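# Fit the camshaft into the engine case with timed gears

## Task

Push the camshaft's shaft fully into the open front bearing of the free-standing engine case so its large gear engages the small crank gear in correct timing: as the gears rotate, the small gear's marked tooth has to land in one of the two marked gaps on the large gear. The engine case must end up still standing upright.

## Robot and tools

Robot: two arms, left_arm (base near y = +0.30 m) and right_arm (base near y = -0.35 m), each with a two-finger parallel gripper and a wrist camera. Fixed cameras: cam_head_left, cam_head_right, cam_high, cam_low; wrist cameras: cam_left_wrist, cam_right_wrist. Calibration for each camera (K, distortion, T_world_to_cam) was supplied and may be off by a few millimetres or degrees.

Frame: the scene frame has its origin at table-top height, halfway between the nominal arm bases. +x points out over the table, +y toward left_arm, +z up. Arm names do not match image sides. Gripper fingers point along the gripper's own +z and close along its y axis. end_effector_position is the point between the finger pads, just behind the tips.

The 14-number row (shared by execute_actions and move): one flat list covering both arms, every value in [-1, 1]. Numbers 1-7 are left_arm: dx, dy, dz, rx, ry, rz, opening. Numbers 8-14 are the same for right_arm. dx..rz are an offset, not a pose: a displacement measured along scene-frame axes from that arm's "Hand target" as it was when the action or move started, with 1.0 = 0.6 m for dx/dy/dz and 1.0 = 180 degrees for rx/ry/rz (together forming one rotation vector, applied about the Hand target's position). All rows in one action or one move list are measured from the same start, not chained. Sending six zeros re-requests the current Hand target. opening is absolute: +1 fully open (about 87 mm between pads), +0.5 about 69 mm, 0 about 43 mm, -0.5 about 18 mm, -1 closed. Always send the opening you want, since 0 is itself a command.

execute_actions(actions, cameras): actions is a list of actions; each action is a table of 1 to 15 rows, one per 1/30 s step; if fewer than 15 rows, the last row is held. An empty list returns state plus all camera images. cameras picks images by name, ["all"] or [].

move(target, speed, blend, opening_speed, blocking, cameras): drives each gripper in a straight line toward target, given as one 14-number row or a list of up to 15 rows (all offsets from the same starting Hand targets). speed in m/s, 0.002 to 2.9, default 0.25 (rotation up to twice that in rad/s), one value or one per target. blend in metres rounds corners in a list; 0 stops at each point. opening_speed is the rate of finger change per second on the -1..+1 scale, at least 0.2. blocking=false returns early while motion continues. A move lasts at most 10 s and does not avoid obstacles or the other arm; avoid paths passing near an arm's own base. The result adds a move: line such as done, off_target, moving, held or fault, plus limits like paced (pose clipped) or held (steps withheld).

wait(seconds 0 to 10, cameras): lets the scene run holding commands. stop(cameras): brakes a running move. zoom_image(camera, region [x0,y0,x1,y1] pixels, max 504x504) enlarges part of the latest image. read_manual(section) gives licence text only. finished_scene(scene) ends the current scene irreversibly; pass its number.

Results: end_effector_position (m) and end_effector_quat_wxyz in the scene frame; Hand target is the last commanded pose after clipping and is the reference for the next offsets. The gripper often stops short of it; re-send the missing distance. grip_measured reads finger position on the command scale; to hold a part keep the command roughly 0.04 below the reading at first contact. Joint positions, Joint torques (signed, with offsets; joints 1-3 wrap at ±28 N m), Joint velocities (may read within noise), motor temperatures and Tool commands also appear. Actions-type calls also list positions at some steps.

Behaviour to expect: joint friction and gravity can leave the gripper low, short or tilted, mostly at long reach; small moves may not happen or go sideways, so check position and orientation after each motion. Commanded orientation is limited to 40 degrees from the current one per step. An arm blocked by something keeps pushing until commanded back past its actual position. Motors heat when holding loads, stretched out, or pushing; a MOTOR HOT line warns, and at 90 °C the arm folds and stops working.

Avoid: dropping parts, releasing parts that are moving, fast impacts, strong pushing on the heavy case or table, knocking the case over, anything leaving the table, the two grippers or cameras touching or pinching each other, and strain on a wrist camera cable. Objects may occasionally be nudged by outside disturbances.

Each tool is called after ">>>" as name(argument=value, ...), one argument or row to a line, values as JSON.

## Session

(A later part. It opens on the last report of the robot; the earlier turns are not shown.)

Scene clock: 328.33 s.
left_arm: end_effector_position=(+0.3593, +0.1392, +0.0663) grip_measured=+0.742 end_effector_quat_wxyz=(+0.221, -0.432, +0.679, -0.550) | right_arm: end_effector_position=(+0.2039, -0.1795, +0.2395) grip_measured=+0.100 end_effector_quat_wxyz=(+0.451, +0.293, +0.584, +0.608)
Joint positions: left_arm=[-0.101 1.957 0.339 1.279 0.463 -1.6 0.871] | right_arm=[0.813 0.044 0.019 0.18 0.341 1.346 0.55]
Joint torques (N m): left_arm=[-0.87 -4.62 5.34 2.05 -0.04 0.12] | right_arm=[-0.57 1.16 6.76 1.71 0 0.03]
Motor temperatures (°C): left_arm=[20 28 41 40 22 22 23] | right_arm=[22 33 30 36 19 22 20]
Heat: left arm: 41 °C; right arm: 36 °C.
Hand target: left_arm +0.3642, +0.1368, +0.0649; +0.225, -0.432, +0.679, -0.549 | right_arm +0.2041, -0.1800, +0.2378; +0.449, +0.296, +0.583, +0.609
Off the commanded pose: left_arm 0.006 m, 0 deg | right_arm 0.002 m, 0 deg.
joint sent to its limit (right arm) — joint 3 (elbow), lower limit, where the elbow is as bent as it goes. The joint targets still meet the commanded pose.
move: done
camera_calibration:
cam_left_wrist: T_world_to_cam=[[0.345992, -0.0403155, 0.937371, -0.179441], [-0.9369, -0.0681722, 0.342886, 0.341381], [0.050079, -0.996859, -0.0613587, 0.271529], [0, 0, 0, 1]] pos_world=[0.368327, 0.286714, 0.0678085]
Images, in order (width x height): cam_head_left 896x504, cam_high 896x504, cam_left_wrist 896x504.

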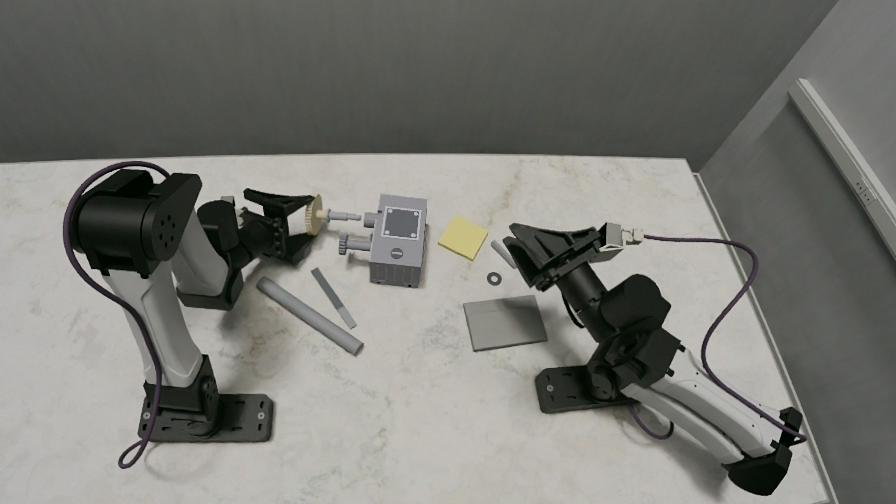

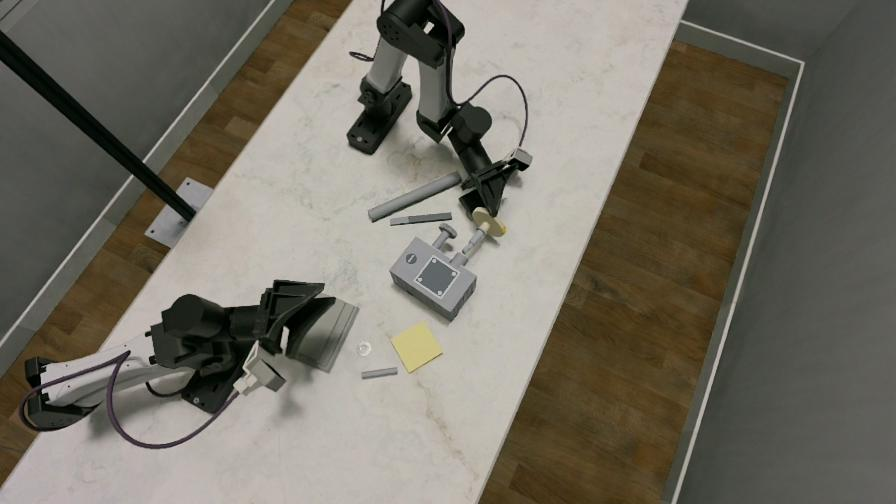

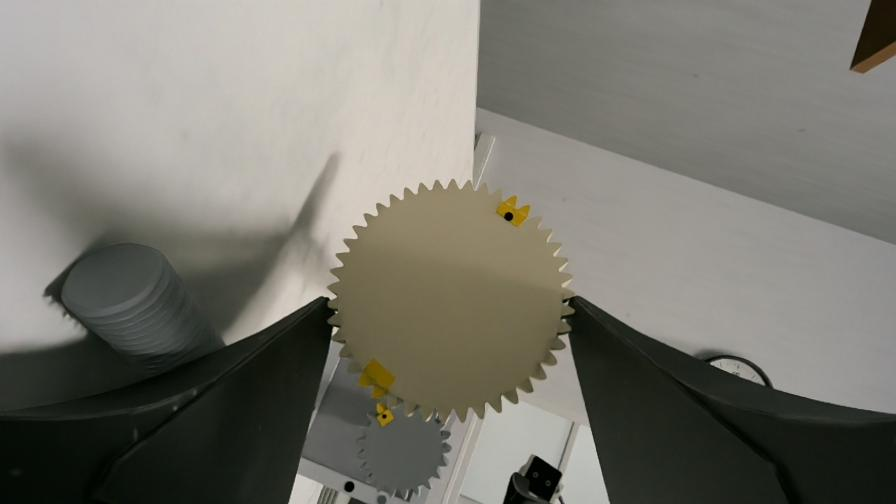

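>>> move(
  target=[0.006,0.002,-0.018,0,0,0,0.6,0,0,0,0,0,0,0.1],
  speed=0.04,
  cameras=["cam_head_left","cam_high"],
)

>>> zoom_image(
  camera="cam_head_left",
  region=[300, 170, 400, 260],
)

>>> zoom_image(
  camera="cam_high",
  region=[420, 190, 530, 300],
)

Scene clock: 335.37 s.
left_arm: end_effector_position=(+0.3670, +0.1379, +0.0686) grip_measured=+0.742 end_effector_quat_wxyz=(+0.229, -0.425, +0.668, -0.566) | right_arm: end_effector_position=(+0.2039, -0.1795, +0.2395) grip_measured=+0.100 end_effector_quat_wxyz=(+0.451, +0.293, +0.584, +0.608)
Joint positions: left_arm=[-0.101 2.02 0.36 1.371 0.466 -1.62 0.871] | right_arm=[0.813 0.044 0.019 0.18 0.341 1.346 0.55]
Joint torques (N m): left_arm=[-0.17 -3.99 4.55 1.71 -0.02 0.36] | right_arm=[-0.57 1.07 6.82 1.71 0 0.03]
Heat: left arm: 40 °C; right arm: 36 °C.
Hand target: left_arm +0.3678, +0.1380, +0.0541; +0.225, -0.432, +0.679, -0.549 | right_arm +0.2041, -0.1800, +0.2378; +0.449, +0.296, +0.583, +0.609
Off the commanded pose: left_arm 0.015 m, 2 deg | right_arm 0.002 m, 0 deg.
joint sent to its limit (right arm) — joint 3 (elbow), lower limit, where the elbow is as bent as it goes. The joint targets still meet the commanded pose.
move: off_target (left_arm)
Images, in order (width x height): cam_head_left 896x504, cam_high 896x504.

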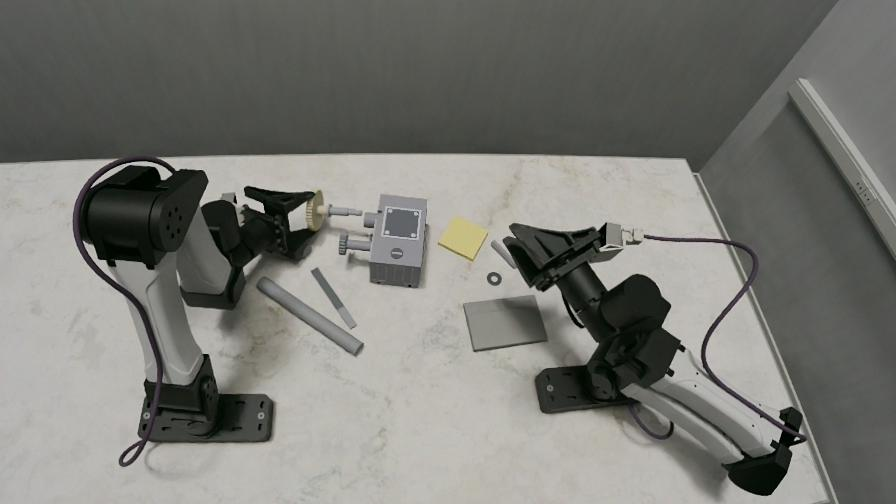

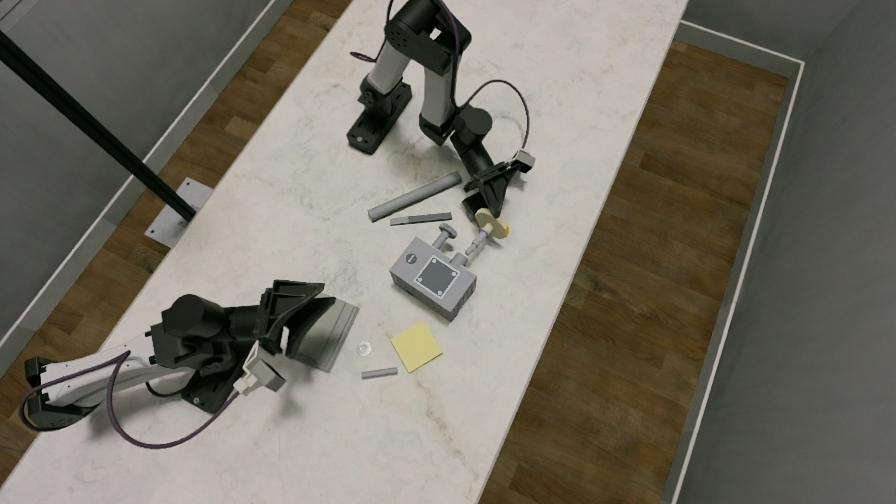

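Scaled by 5.040.

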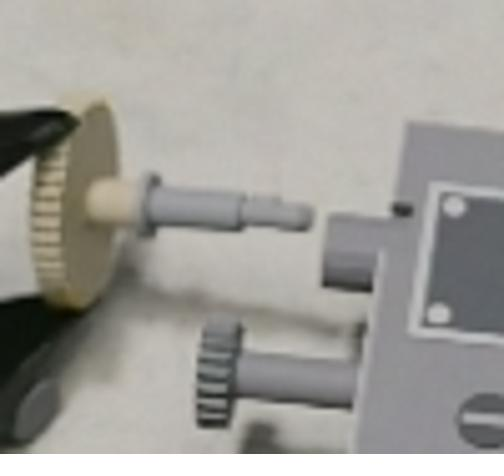

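Scaled by 4.582.

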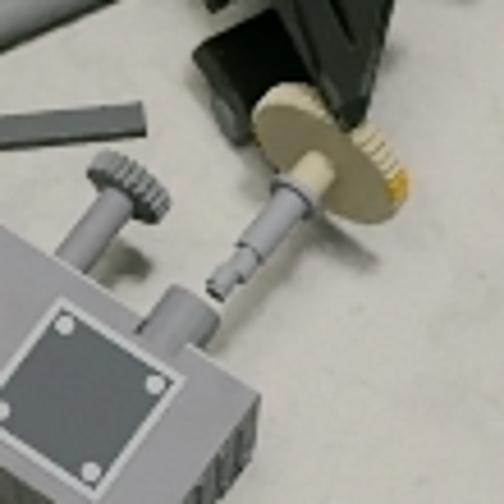

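>>> move(
  target=[
    [0,0.06,0.1,0,0,0,0.6,0,0,0,0,0,0,-1],
    [-0.23,0.2,0.36,0,0,0,0.6,0.1,0.1,0,0,0,0,-1],
  ],
  speed=0.12,
  blend=0.02,
  cameras=["cam_head_left","cam_high","cam_low"],
)

>>> zoom_image(
  camera="cam_head_left",
  region=[230, 170, 430, 360],
)

Scene clock: 360.57 s.
left_arm: end_effector_position=(+0.2307, +0.2597, +0.2522) grip_measured=+0.742 end_effector_quat_wxyz=(+0.221, -0.449, +0.682, -0.533) | right_arm: end_effector_position=(+0.2600, -0.1229, +0.2231) grip_measured=-1.000 end_effector_quat_wxyz=(+0.447, +0.296, +0.599, +0.595)
Joint positions: left_arm=[0.711 0.804 0.689 -0.761 1.122 -0.937 0.871] | right_arm=[0.802 1.103 0.089 1.126 0.33 1.348 0]
Joint torques (N m): left_arm=[0.9 -0.21 11.64 1.34 0.83 0.1] | right_arm=[-0.64 -1.25 8.83 1.97 0.01 0.02]
Heat: left arm: 40 °C; right arm: 36 °C.
Hand target: left_arm +0.2298, +0.2580, +0.2701; +0.225, -0.432, +0.679, -0.549 | right_arm +0.2642, -0.1201, +0.2379; +0.449, +0.296, +0.583, +0.609
Off the commanded pose: left_arm 0.018 m, 3 deg | right_arm 0.015 m, 2 deg.
move: off_target (left_arm, right_arm); blend cut to 0 m at target 1
Images, in order (width x height): cam_head_left 896x504, cam_high 896x504, cam_low 896x504.

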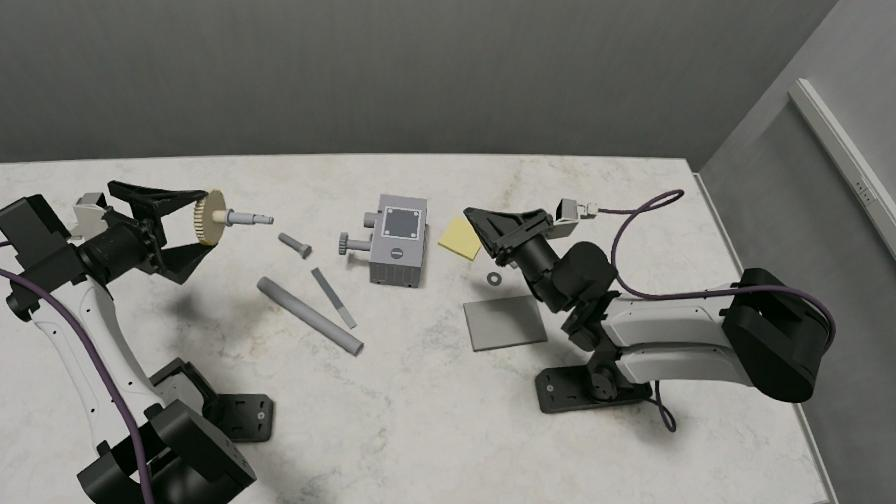

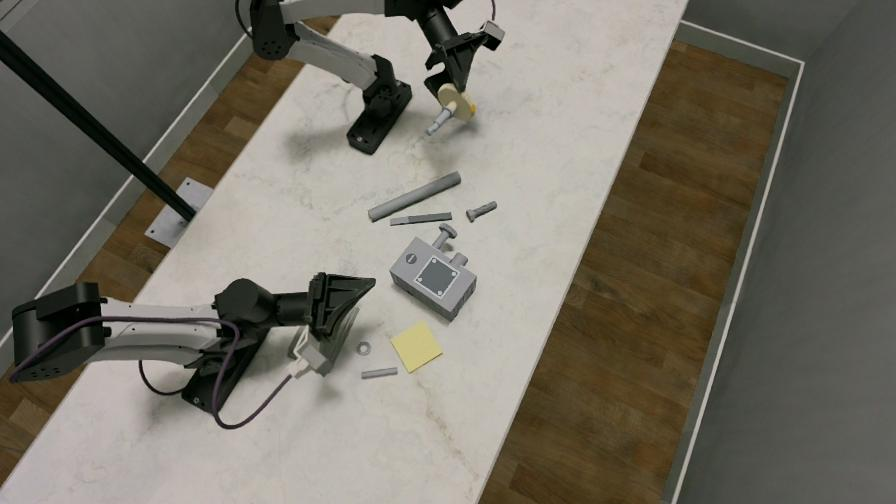

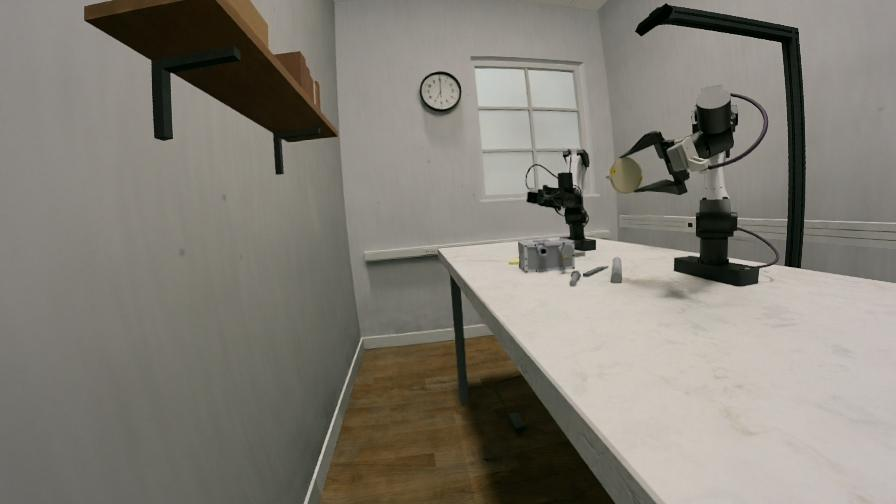

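Scaled by 2.520.

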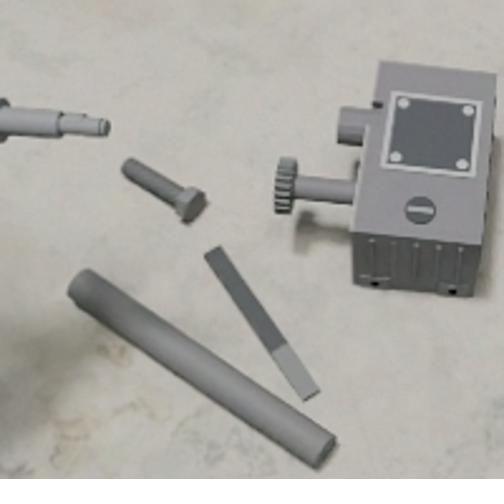

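>>> move(
  target=[
    [0,0,0,0,0,0,0.6,0.118,0.385,-0.13,-0.52,-0.087,0.291,-1],
    [0,0,0,0,0,0,0.6,0.118,0.385,-0.34,-0.52,-0.087,0.291,-1],
  ],
  speed=[0.25,0.1],
  cameras=["cam_head_left","cam_high","cam_right_wrist"],
)

Scene clock: 380.97 s.
left_arm: end_effector_position=(+0.2307, +0.2597, +0.2522) grip_measured=+0.742 end_effector_quat_wxyz=(+0.221, -0.449, +0.682, -0.533) | right_arm: end_effector_position=(+0.3389, +0.1172, +0.0567) grip_measured=-1.000 end_effector_quat_wxyz=(+0.317, -0.432, +0.826, +0.173)
Joint positions: left_arm=[0.711 0.804 0.689 -0.761 1.122 -0.936 0.871] | right_arm=[0.959 2.276 1.728 -0.284 -0.016 0 0]
Joint torques (N m): left_arm=[0.75 -0.44 11.38 1.3 0.82 0.07] | right_arm=[-0.01 -11.92 5.76 1.47 0.15 -0.13]
Heat: left arm: 43 °C; right arm: 37 °C.
Hand target: left_arm +0.2299, +0.2578, +0.2696; +0.226, -0.433, +0.678, -0.549 (not the last commanded pose) | right_arm +0.3349, +0.1109, +0.0340; +0.300, -0.441, +0.831, +0.158
Off the commanded pose: left_arm 0.018 m, 3 deg | right_arm 0.024 m, 3 deg.
move: off_target (left_arm, right_arm)
camera_calibration:
cam_right_wrist: T_world_to_cam=[[0.820961, -0.570711, -0.0176637, -0.212435], [-0.563973, -0.815324, 0.131075, 0.300823], [-0.0892076, -0.0976454, -0.991215, 0.242283], [0, 0, 0, 1]] pos_world=[0.36567, 0.147687, 0.196972]
Images, in order (width x height): cam_head_left 896x504, cam_high 896x504, cam_right_wrist 896x504.

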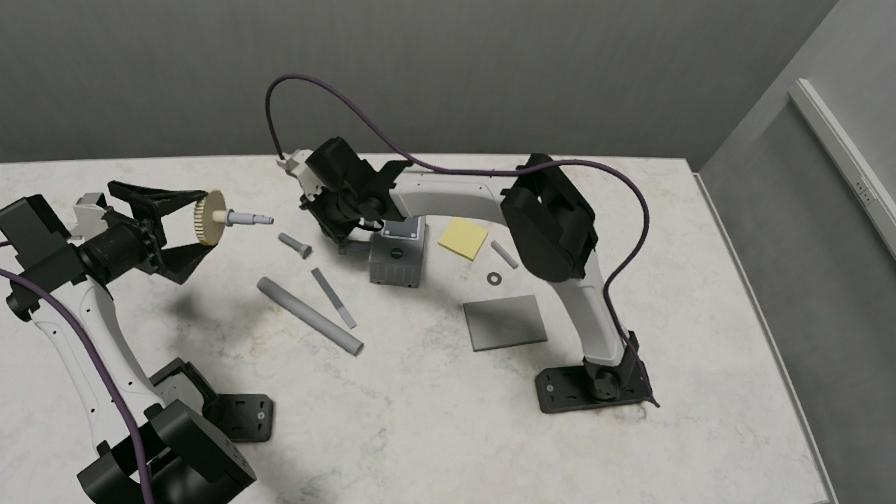

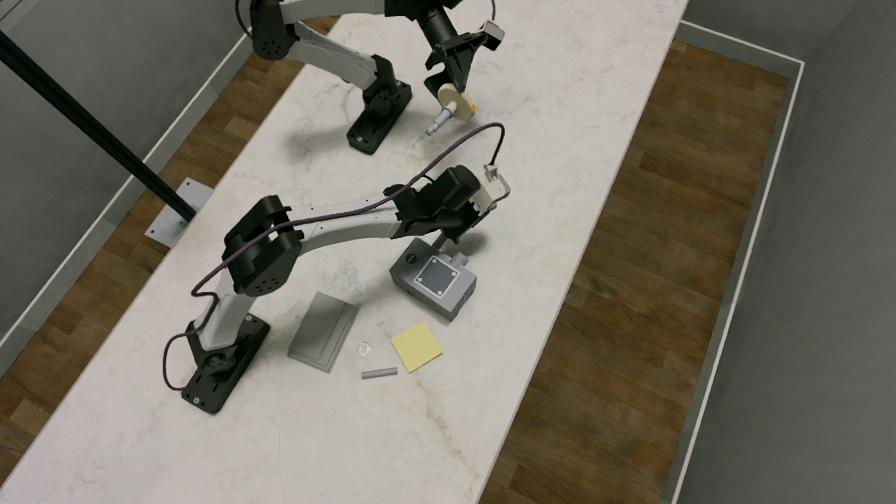

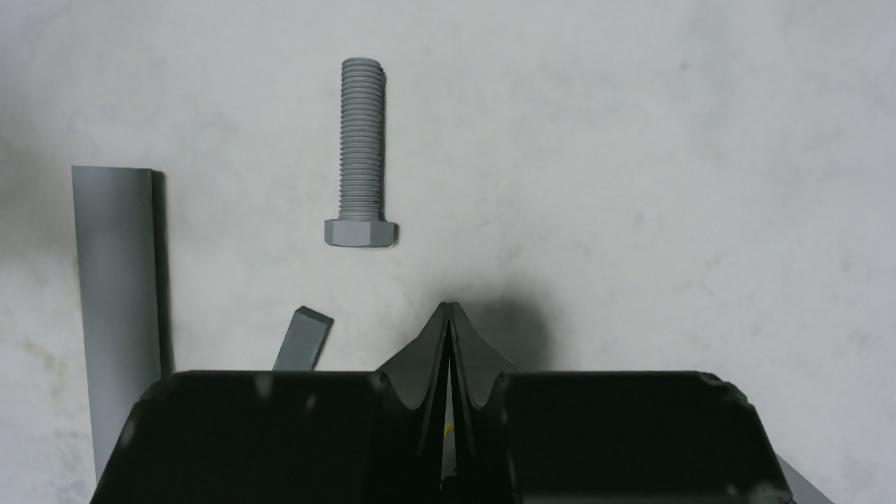

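>>> move(
  target=[
    [0,0,0,0,0,0,0.6,0,0.02,0.08,0,0,0,0],
    [0,0,0,0,0,0,0.6,-0.005,0.1,0.08,0,0,0,0],
    [0,0,0,0,0,0,0.6,-0.005,0.1,-0.025,0,0,0,0],
  ],
  speed=0.1,
  cameras=["cam_head_left","cam_right_wrist"],
)

Scene clock: 394.17 s.
left_arm: end_effector_position=(+0.2307, +0.2597, +0.2522) grip_measured=+0.742 end_effector_quat_wxyz=(+0.221, -0.449, +0.682, -0.533) | right_arm: end_effector_position=(+0.3303, +0.1709, +0.0303) grip_measured=+0.000 end_effector_quat_wxyz=(+0.301, -0.448, +0.826, +0.161)
Joint positions: left_arm=[0.711 0.804 0.689 -0.761 1.122 -0.936 0.871] | right_arm=[1.032 2.516 2.074 -0.433 0.027 0.028 0.5]
Joint torques (N m): left_arm=[0.76 -0.36 11.33 1.33 0.81 0.08] | right_arm=[-0.23 -14.69 6.78 1.63 0.18 0.13]
Motor temperatures (°C): left_arm=[20 27 45 35 23 22 24] | right_arm=[22 35 33 36 19 22 20]
Heat: left arm: 45 °C; right arm: 36 °C.
Hand target: left_arm +0.2299, +0.2578, +0.2696; +0.226, -0.433, +0.678, -0.549 | right_arm +0.3319, +0.1710, +0.0190; +0.300, -0.441, +0.831, +0.158
Off the commanded pose: left_arm 0.017 m, 3 deg | right_arm 0.011 m, 1 deg.
move: off_target (left_arm, right_arm)
camera_calibration:
cam_right_wrist: T_world_to_cam=[[0.83405, -0.551685, -0.00208301, -0.18333], [-0.543004, -0.821581, 0.173639, 0.335995], [-0.0975055, -0.143693, -0.984807, 0.231014], [0, 0, 0, 1]] pos_world=[0.357879, 0.208102, 0.168781]
Images, in order (width x height): cam_head_left 896x504, cam_right_wrist 896x504.

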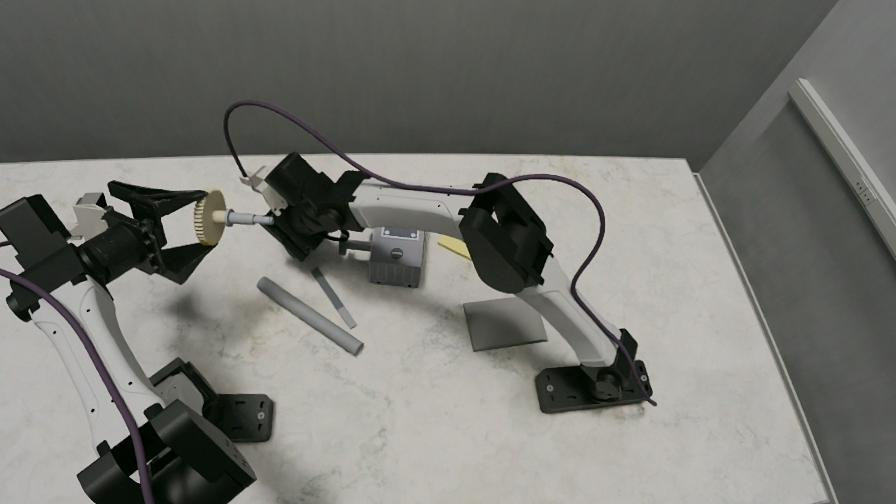

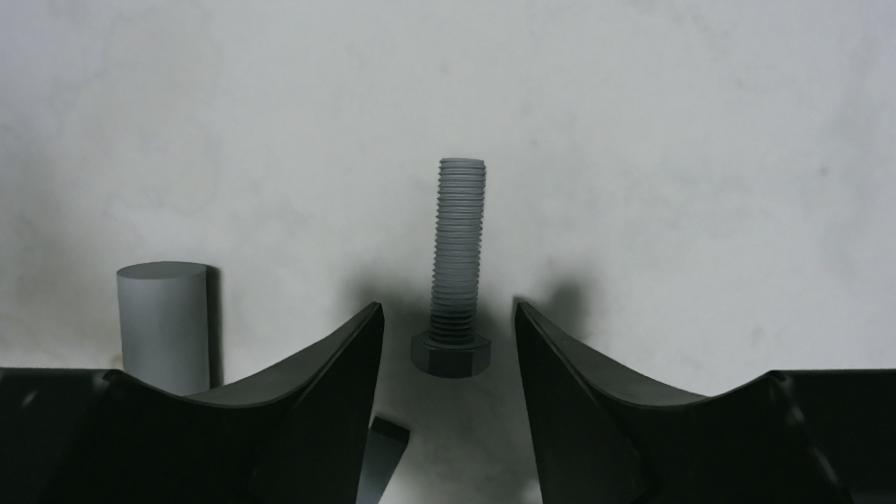

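>>> move(
  target=[
    [0,0,0,0,0,0,0.6,0.0,0.012,-0.035,0,0,0,0],
    [0,0,0,0,0,0,0.6,0.0,0.012,-0.035,0,0,0,-0.9],
    [0,0,0,0,0,0,0.6,0,0,0.2,0,0,0,-0.9],
    [0,0,0,0,0,0,0.6,0,-0.28,0.2,0,0,0,-0.9],
    [0,0,0,0,0,0,0.6,-0.28,-0.32,0.15,0,0,0,-0.9],
    [0,0,0,0,0,0,0.6,-0.28,-0.32,-0.025,0,0,0,-0.9],
  ],
  speed=[0.05,0.1,0.15,0.25,0.2,0.1],
  cameras=["cam_head_left","cam_right_wrist"],
)

Scene clock: 408.30 s.
left_arm: end_effector_position=(+0.2307, +0.2597, +0.2522) grip_measured=+0.742 end_effector_quat_wxyz=(+0.221, -0.449, +0.682, -0.533) | right_arm: end_effector_position=(+0.1658, -0.0164, +0.0157) grip_measured=-0.565 end_effector_quat_wxyz=(+0.308, -0.444, +0.825, +0.165)
Joint positions: left_arm=[0.711 0.804 0.689 -0.761 1.122 -0.936 0.871] | right_arm=[1.192 1.699 0.697 0.135 0.134 0.153 0.217]
Joint torques (N m): left_arm=[0.79 -0.44 11.41 1.32 0.82 0.08] | right_arm=[-0.08 -5.33 4.55 1.63 0.17 0.12]
Motor temperatures (°C): left_arm=[20 26 46 35 23 22 24] | right_arm=[22 40 33 35 19 22 20]
Heat: left arm: 46 °C; right arm: 40 °C.
Hand target: left_arm +0.2299, +0.2578, +0.2696; +0.226, -0.433, +0.678, -0.549 | right_arm +0.1638, -0.0210, +0.0040; +0.300, -0.441, +0.831, +0.158
Off the commanded pose: left_arm 0.017 m, 3 deg | right_arm 0.013 m, 1 deg.
move: off_target (left_arm, right_arm); target 2's new opening was sent with right_arm's hand 0.019 m and 1 deg from that target
camera_calibration:
cam_right_wrist: T_world_to_cam=[[0.831448, -0.55559, -0.00371685, -0.149099], [-0.548316, -0.821607, 0.15592, 0.0965249], [-0.0896814, -0.127602, -0.987763, 0.172706], [0, 0, 0, 1]] pos_world=[0.192383, 0.0185054, 0.154988]
Images, in order (width x height): cam_head_left 896x504, cam_right_wrist 896x504.

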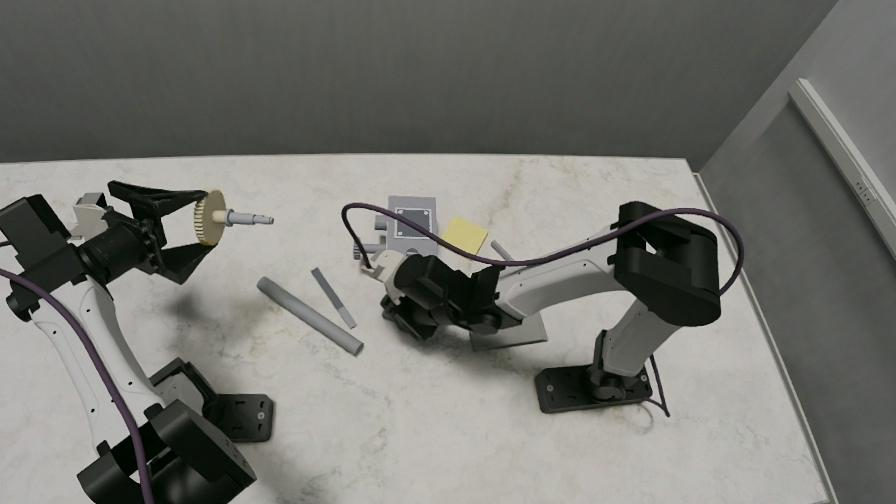

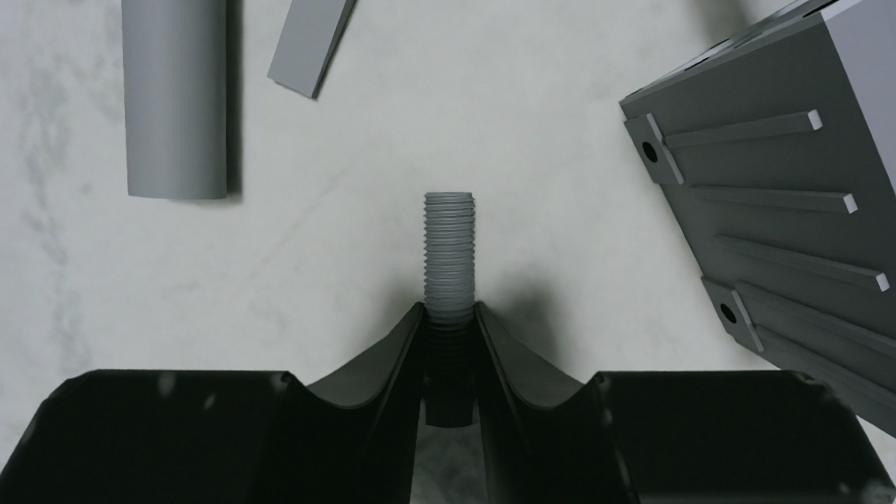

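>>> move(
  target=[
    [0,0,0,0,0,0,0.6,0,0,0,0,0,0,0],
    [0,0,0,0,0,0,0.6,-0.03,-0.05,0.25,0,0,0,0],
    [0,0,0,0,0,0,0.6,0,-0.25,0.35,0,0,0,0],
  ],
  speed=[0.1,0.12,0.2],
  opening_speed=0.6,
)

>>> move(
  target=[
    [0.22,-0.12,-0.1,0,0,0,0.6,0,0,0,0,0,0,0],
    [0.24,-0.15,-0.32,0,0,0,0.6,0,0,0,0,0,0,0],
  ],
  speed=0.15,
  blend=0.01,
  cameras=["cam_head_left","cam_high","cam_left_wrist","cam_low"],
)

>>> zoom_image(
  camera="cam_head_left",
  region=[280, 150, 440, 290],
)

>>> zoom_image(
  camera="cam_high",
  region=[380, 150, 540, 320],
)

Scene clock: 421.10 s.
left_arm: end_effector_position=(+0.2307, +0.2597, +0.2522) grip_measured=+0.742 end_effector_quat_wxyz=(+0.221, -0.449, +0.682, -0.533) | right_arm: end_effector_position=(+0.1619, -0.1734, +0.2037) grip_measured=+0.000 end_effector_quat_wxyz=(+0.290, -0.437, +0.838, +0.153)
Joint positions: left_arm=[0.711 0.804 0.689 -0.761 1.122 -0.936 0.871] | right_arm=[0.829 0.948 0.976 -0.937 -0.086 -0.105 0.5]
Joint torques (N m): left_arm=[0.77 -0.39 11.38 1.32 0.82 0.07] | right_arm=[-0.46 -1.99 9.99 1.37 -0.06 -0.1]
Heat: left arm: 47 °C; right arm: 38 °C.
Hand target: left_arm +0.2299, +0.2578, +0.2696; +0.226, -0.433, +0.678, -0.549 | right_arm +0.1638, -0.1710, +0.2140; +0.300, -0.441, +0.831, +0.158
Off the commanded pose: left_arm 0.017 m, 3 deg | right_arm 0.011 m, 2 deg.
move: off_target (left_arm, right_arm)

Scene clock: 424.10 s.
left_arm: end_effector_position=(+0.3709, +0.1691, +0.0713) grip_measured=+0.742 end_effector_quat_wxyz=(+0.213, -0.439, +0.686, -0.540) | right_arm: end_effector_position=(+0.1617, -0.1734, +0.2037) grip_measured=+0.000 end_effector_quat_wxyz=(+0.289, -0.438, +0.837, +0.153)
Joint positions: left_arm=[0.024 1.887 0.391 1.098 0.576 -1.539 0.871] | right_arm=[0.829 0.948 0.976 -0.938 -0.087 -0.106 0.5]
Joint velocities: left_arm=[-0.012 -0.017 0.012 0.022 -0.022 -0.154 -0.002] | right_arm=[within noise]
Joint torques (N m): left_arm=[-0.54 -5.61 4.18 2.49 0.03 0] | right_arm=[-0.47 -1.99 9.96 1.38 -0.04 -0.11]
Heat: left arm: 46 °C; right arm: 38 °C.
Hand target: left_arm +0.3739, +0.1679, +0.0775; +0.226, -0.433, +0.678, -0.549 | right_arm +0.1638, -0.1710, +0.2140; +0.300, -0.441, +0.831, +0.158
Off the commanded pose: left_arm 0.007 m, 2 deg | right_arm 0.011 m, 2 deg.
move: off_target (right_arm)
camera_calibration:
cam_left_wrist: T_world_to_cam=[[0.373497, -0.0506232, 0.926249, -0.194531], [-0.926369, -0.0724262, 0.369587, 0.347466], [0.048375, -0.996088, -0.0739467, 0.302488], [0, 0, 0, 1]] pos_world=[0.379906, 0.316622, 0.0741336]
Images, in order (width x height): cam_head_left 896x504, cam_high 896x504, cam_low 896x504, cam_left_wrist 896x504.

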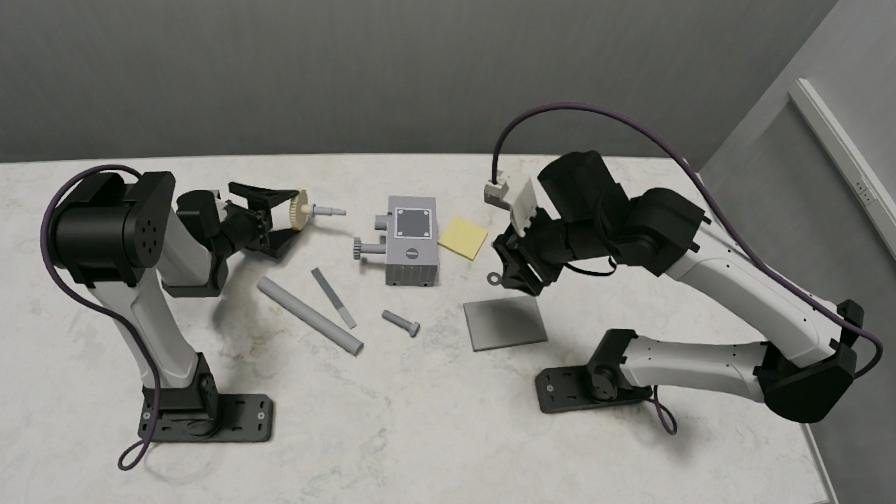

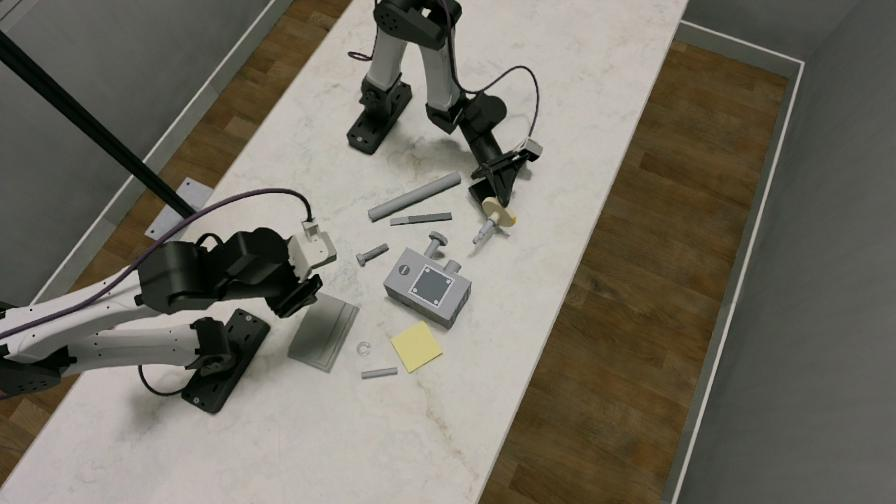

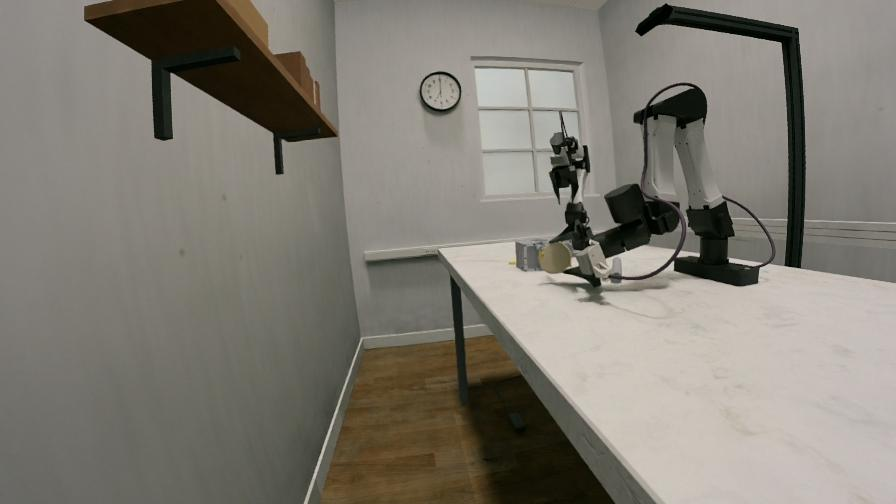

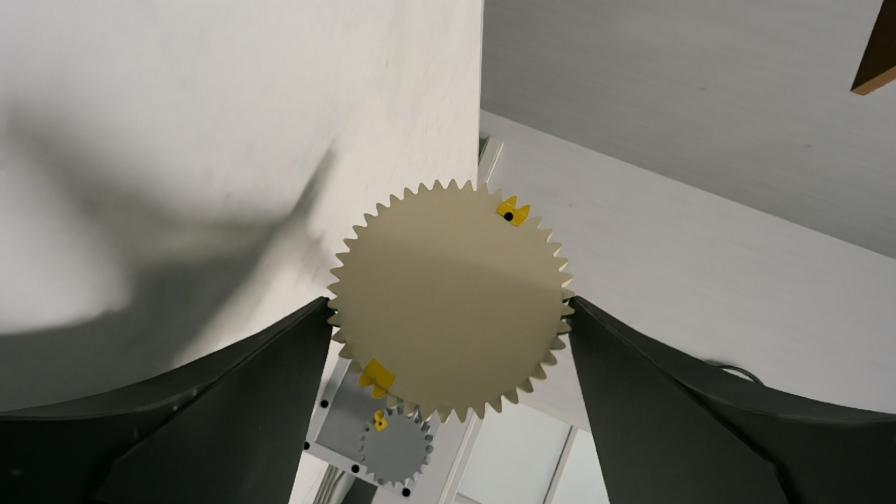

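Scaled by 3.150.

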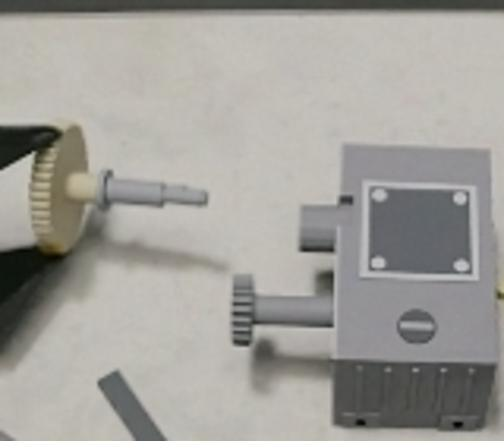

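Scaled by 2.965.

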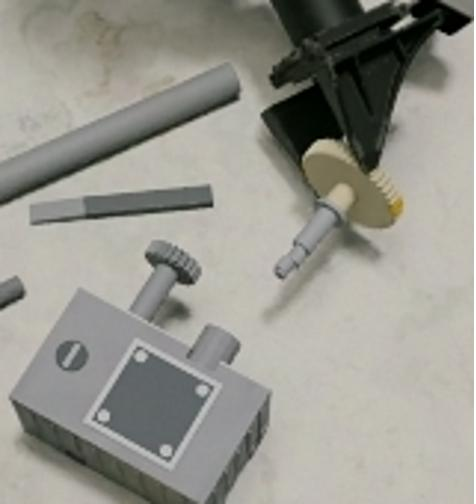

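>>> move(
  target=[-0.043,-0.062,-0.01,0,0,0.036,0.6,0,0,0,0,0,0,0],
  speed=0.08,
  cameras=["cam_head_left","cam_high","cam_left_wrist"],
)

>>> zoom_image(
  camera="cam_head_left",
  region=[310, 170, 410, 260],
)

>>> zoom_image(
  camera="cam_high",
  region=[420, 190, 530, 300],
)

Scene clock: 436.53 s.
left_arm: end_effector_position=(+0.3443, +0.1311, +0.0609) grip_measured=+0.742 end_effector_quat_wxyz=(+0.241, -0.476, +0.667, -0.520) | right_arm: end_effector_position=(+0.1617, -0.1734, +0.2037) grip_measured=+0.000 end_effector_quat_wxyz=(+0.289, -0.438, +0.837, +0.153)
Joint positions: left_arm=[-0.219 1.897 0.254 1.281 0.246 -1.665 0.871] | right_arm=[0.829 0.948 0.976 -0.938 -0.087 -0.106 0.5]
Joint torques (N m): left_arm=[-0.43 -5.07 3.14 2.66 -0.04 0.02] | right_arm=[-0.51 -1.98 9.98 1.36 -0.06 -0.13]
Heat: left arm: 43 °C; right arm: 36 °C.
Hand target: left_arm +0.3480, +0.1306, +0.0715; +0.256, -0.470, +0.653, -0.536 | right_arm +0.1638, -0.1710, +0.2140; +0.300, -0.441, +0.831, +0.158
Off the commanded pose: left_arm 0.011 m, 3 deg | right_arm 0.011 m, 2 deg.
move: off_target (left_arm, right_arm)
camera_calibration:
cam_left_wrist: T_world_to_cam=[[0.388253, -0.0246413, 0.921223, -0.185077], [-0.908759, -0.176231, 0.378286, 0.33092], [0.153026, -0.98404, -0.0908151, 0.228629], [0, 0, 0, 1]] pos_world=[0.337596, 0.278738, 0.0660779]
Images, in order (width x height): cam_head_left 896x504, cam_high 896x504, cam_left_wrist 896x504.

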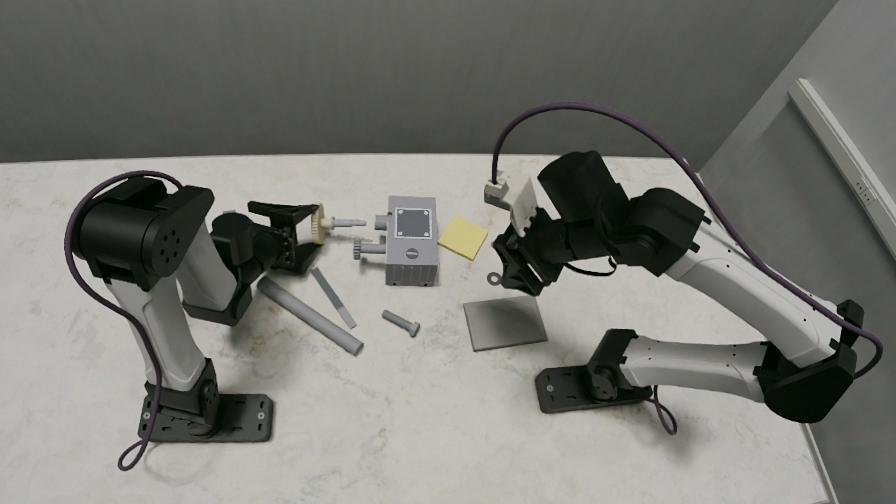

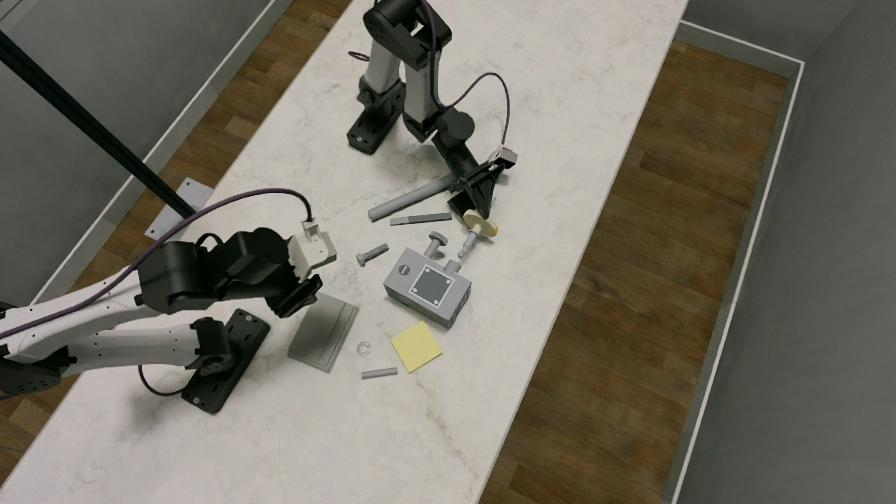

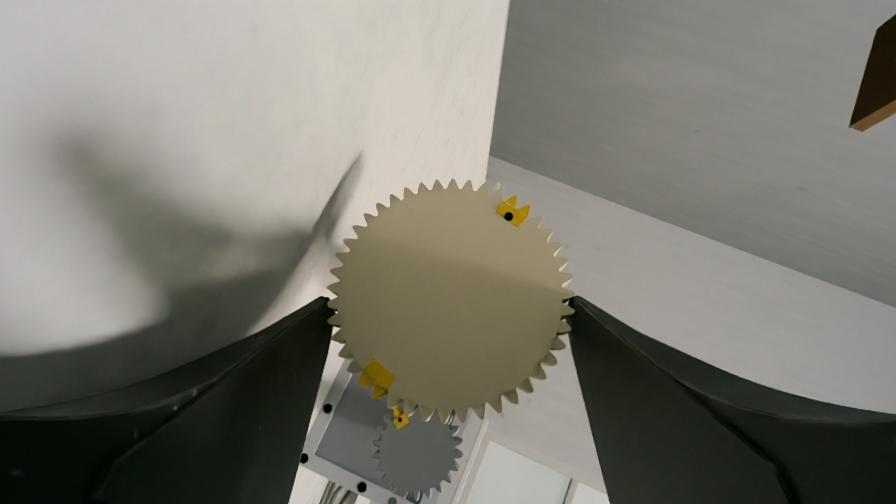

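Scaled by 5.040.

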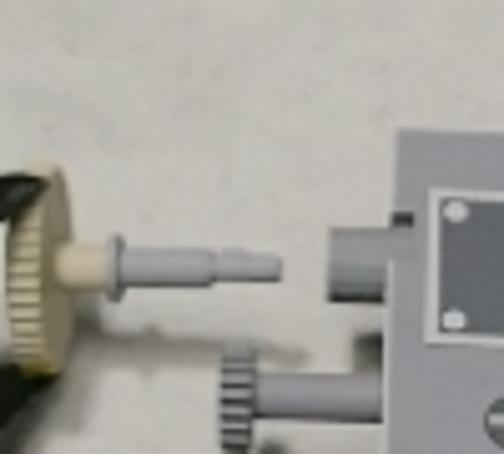

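Scaled by 4.582.

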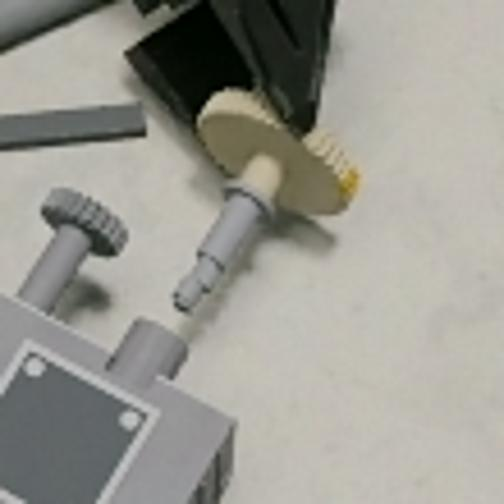

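>>> move(
  target=[
    [-0.001,0.0,0.006,0,0,0,0.6,0,0,0,0,0,0,0],
    [-0.003,-0.05,0.006,0,0,0,0.6,0,0,0,0,0,0,0],
  ],
  speed=0.03,
  cameras=["cam_head_left","cam_high","cam_left_wrist"],
)

>>> zoom_image(
  camera="cam_head_left",
  region=[310, 170, 410, 260],
)

>>> zoom_image(
  camera="cam_high",
  region=[420, 190, 530, 300],
)

Scene clock: 448.03 s.
left_arm: end_effector_position=(+0.3409, +0.1132, +0.0578) grip_measured=+0.742 end_effector_quat_wxyz=(+0.255, -0.489, +0.662, -0.507) | right_arm: end_effector_position=(+0.1617, -0.1734, +0.2037) grip_measured=+0.000 end_effector_quat_wxyz=(+0.289, -0.438, +0.837, +0.153)
Joint positions: left_arm=[-0.338 1.897 0.254 1.278 0.089 -1.707 0.871] | right_arm=[0.829 0.948 0.976 -0.938 -0.087 -0.106 0.5]
Joint torques (N m): left_arm=[-1.59 -6.12 5.82 2.37 0.15 0.04] | right_arm=[-0.53 -2.03 9.92 1.38 -0.07 -0.12]
Motor temperatures (°C): left_arm=[20 28 41 40 22 22 24] | right_arm=[22 35 35 34 19 22 20]
Heat: left arm: 41 °C; right arm: 35 °C.
Hand target: left_arm +0.3462, +0.1006, +0.0751; +0.256, -0.470, +0.653, -0.536 | right_arm +0.1638, -0.1710, +0.2140; +0.300, -0.441, +0.831, +0.158
Off the commanded pose: left_arm 0.022 m, 4 deg | right_arm 0.011 m, 2 deg.
move: off_target (left_arm, right_arm)
camera_calibration:
cam_left_wrist: T_world_to_cam=[[0.393499, -0.026236, 0.918951, -0.182859], [-0.89867, -0.221675, 0.378486, 0.327565], [0.193779, -0.974768, -0.110806, 0.197408], [0, 0, 0, 1]] pos_world=[0.328074, 0.260243, 0.0659343]
Images, in order (width x height): cam_head_left 896x504, cam_high 896x504, cam_left_wrist 896x504.

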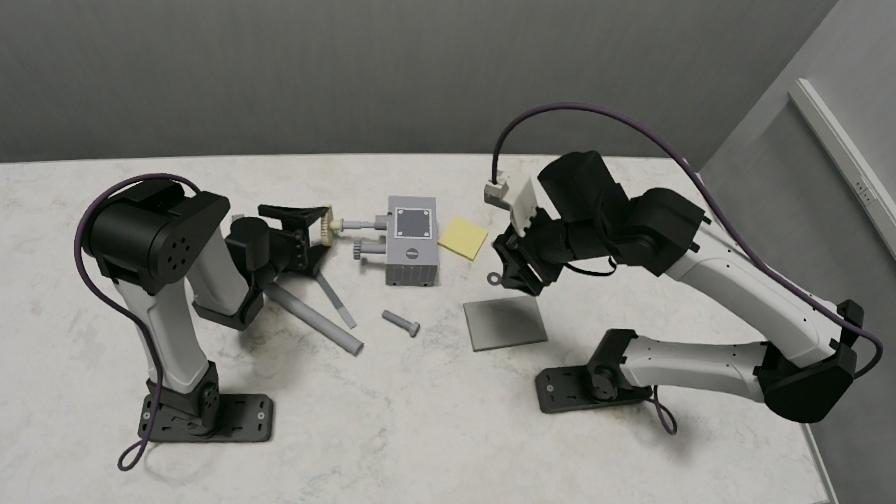

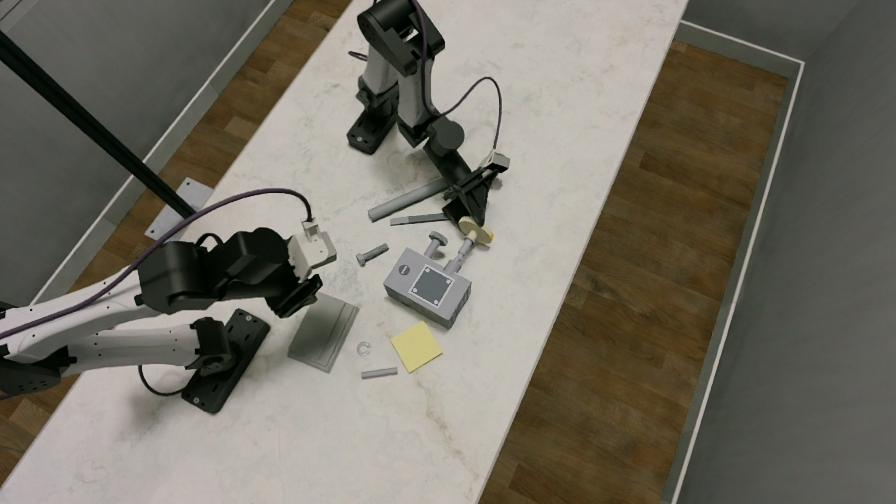

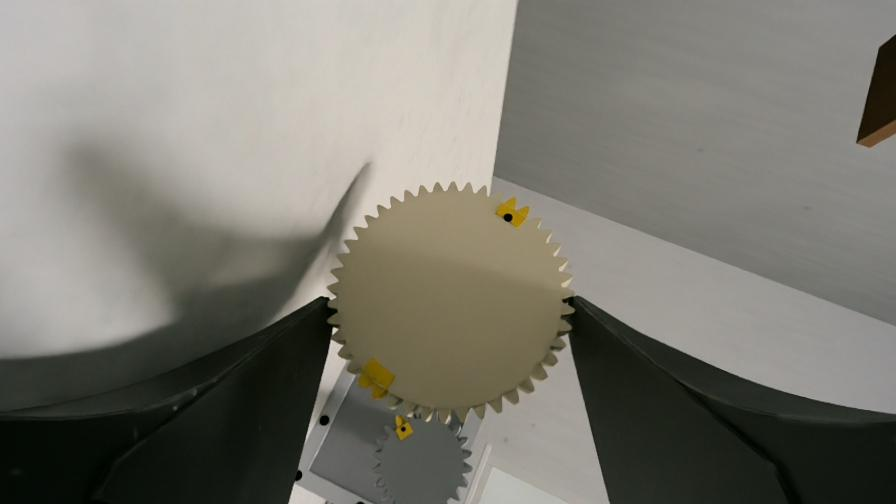

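Scaled by 5.040.

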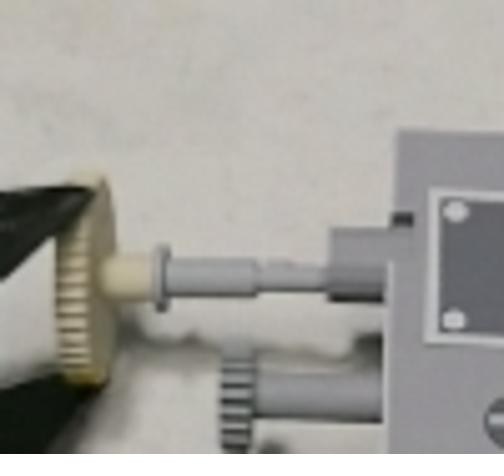

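Scaled by 4.582.

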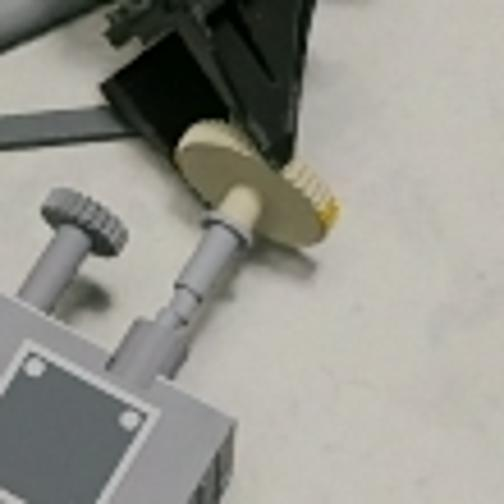

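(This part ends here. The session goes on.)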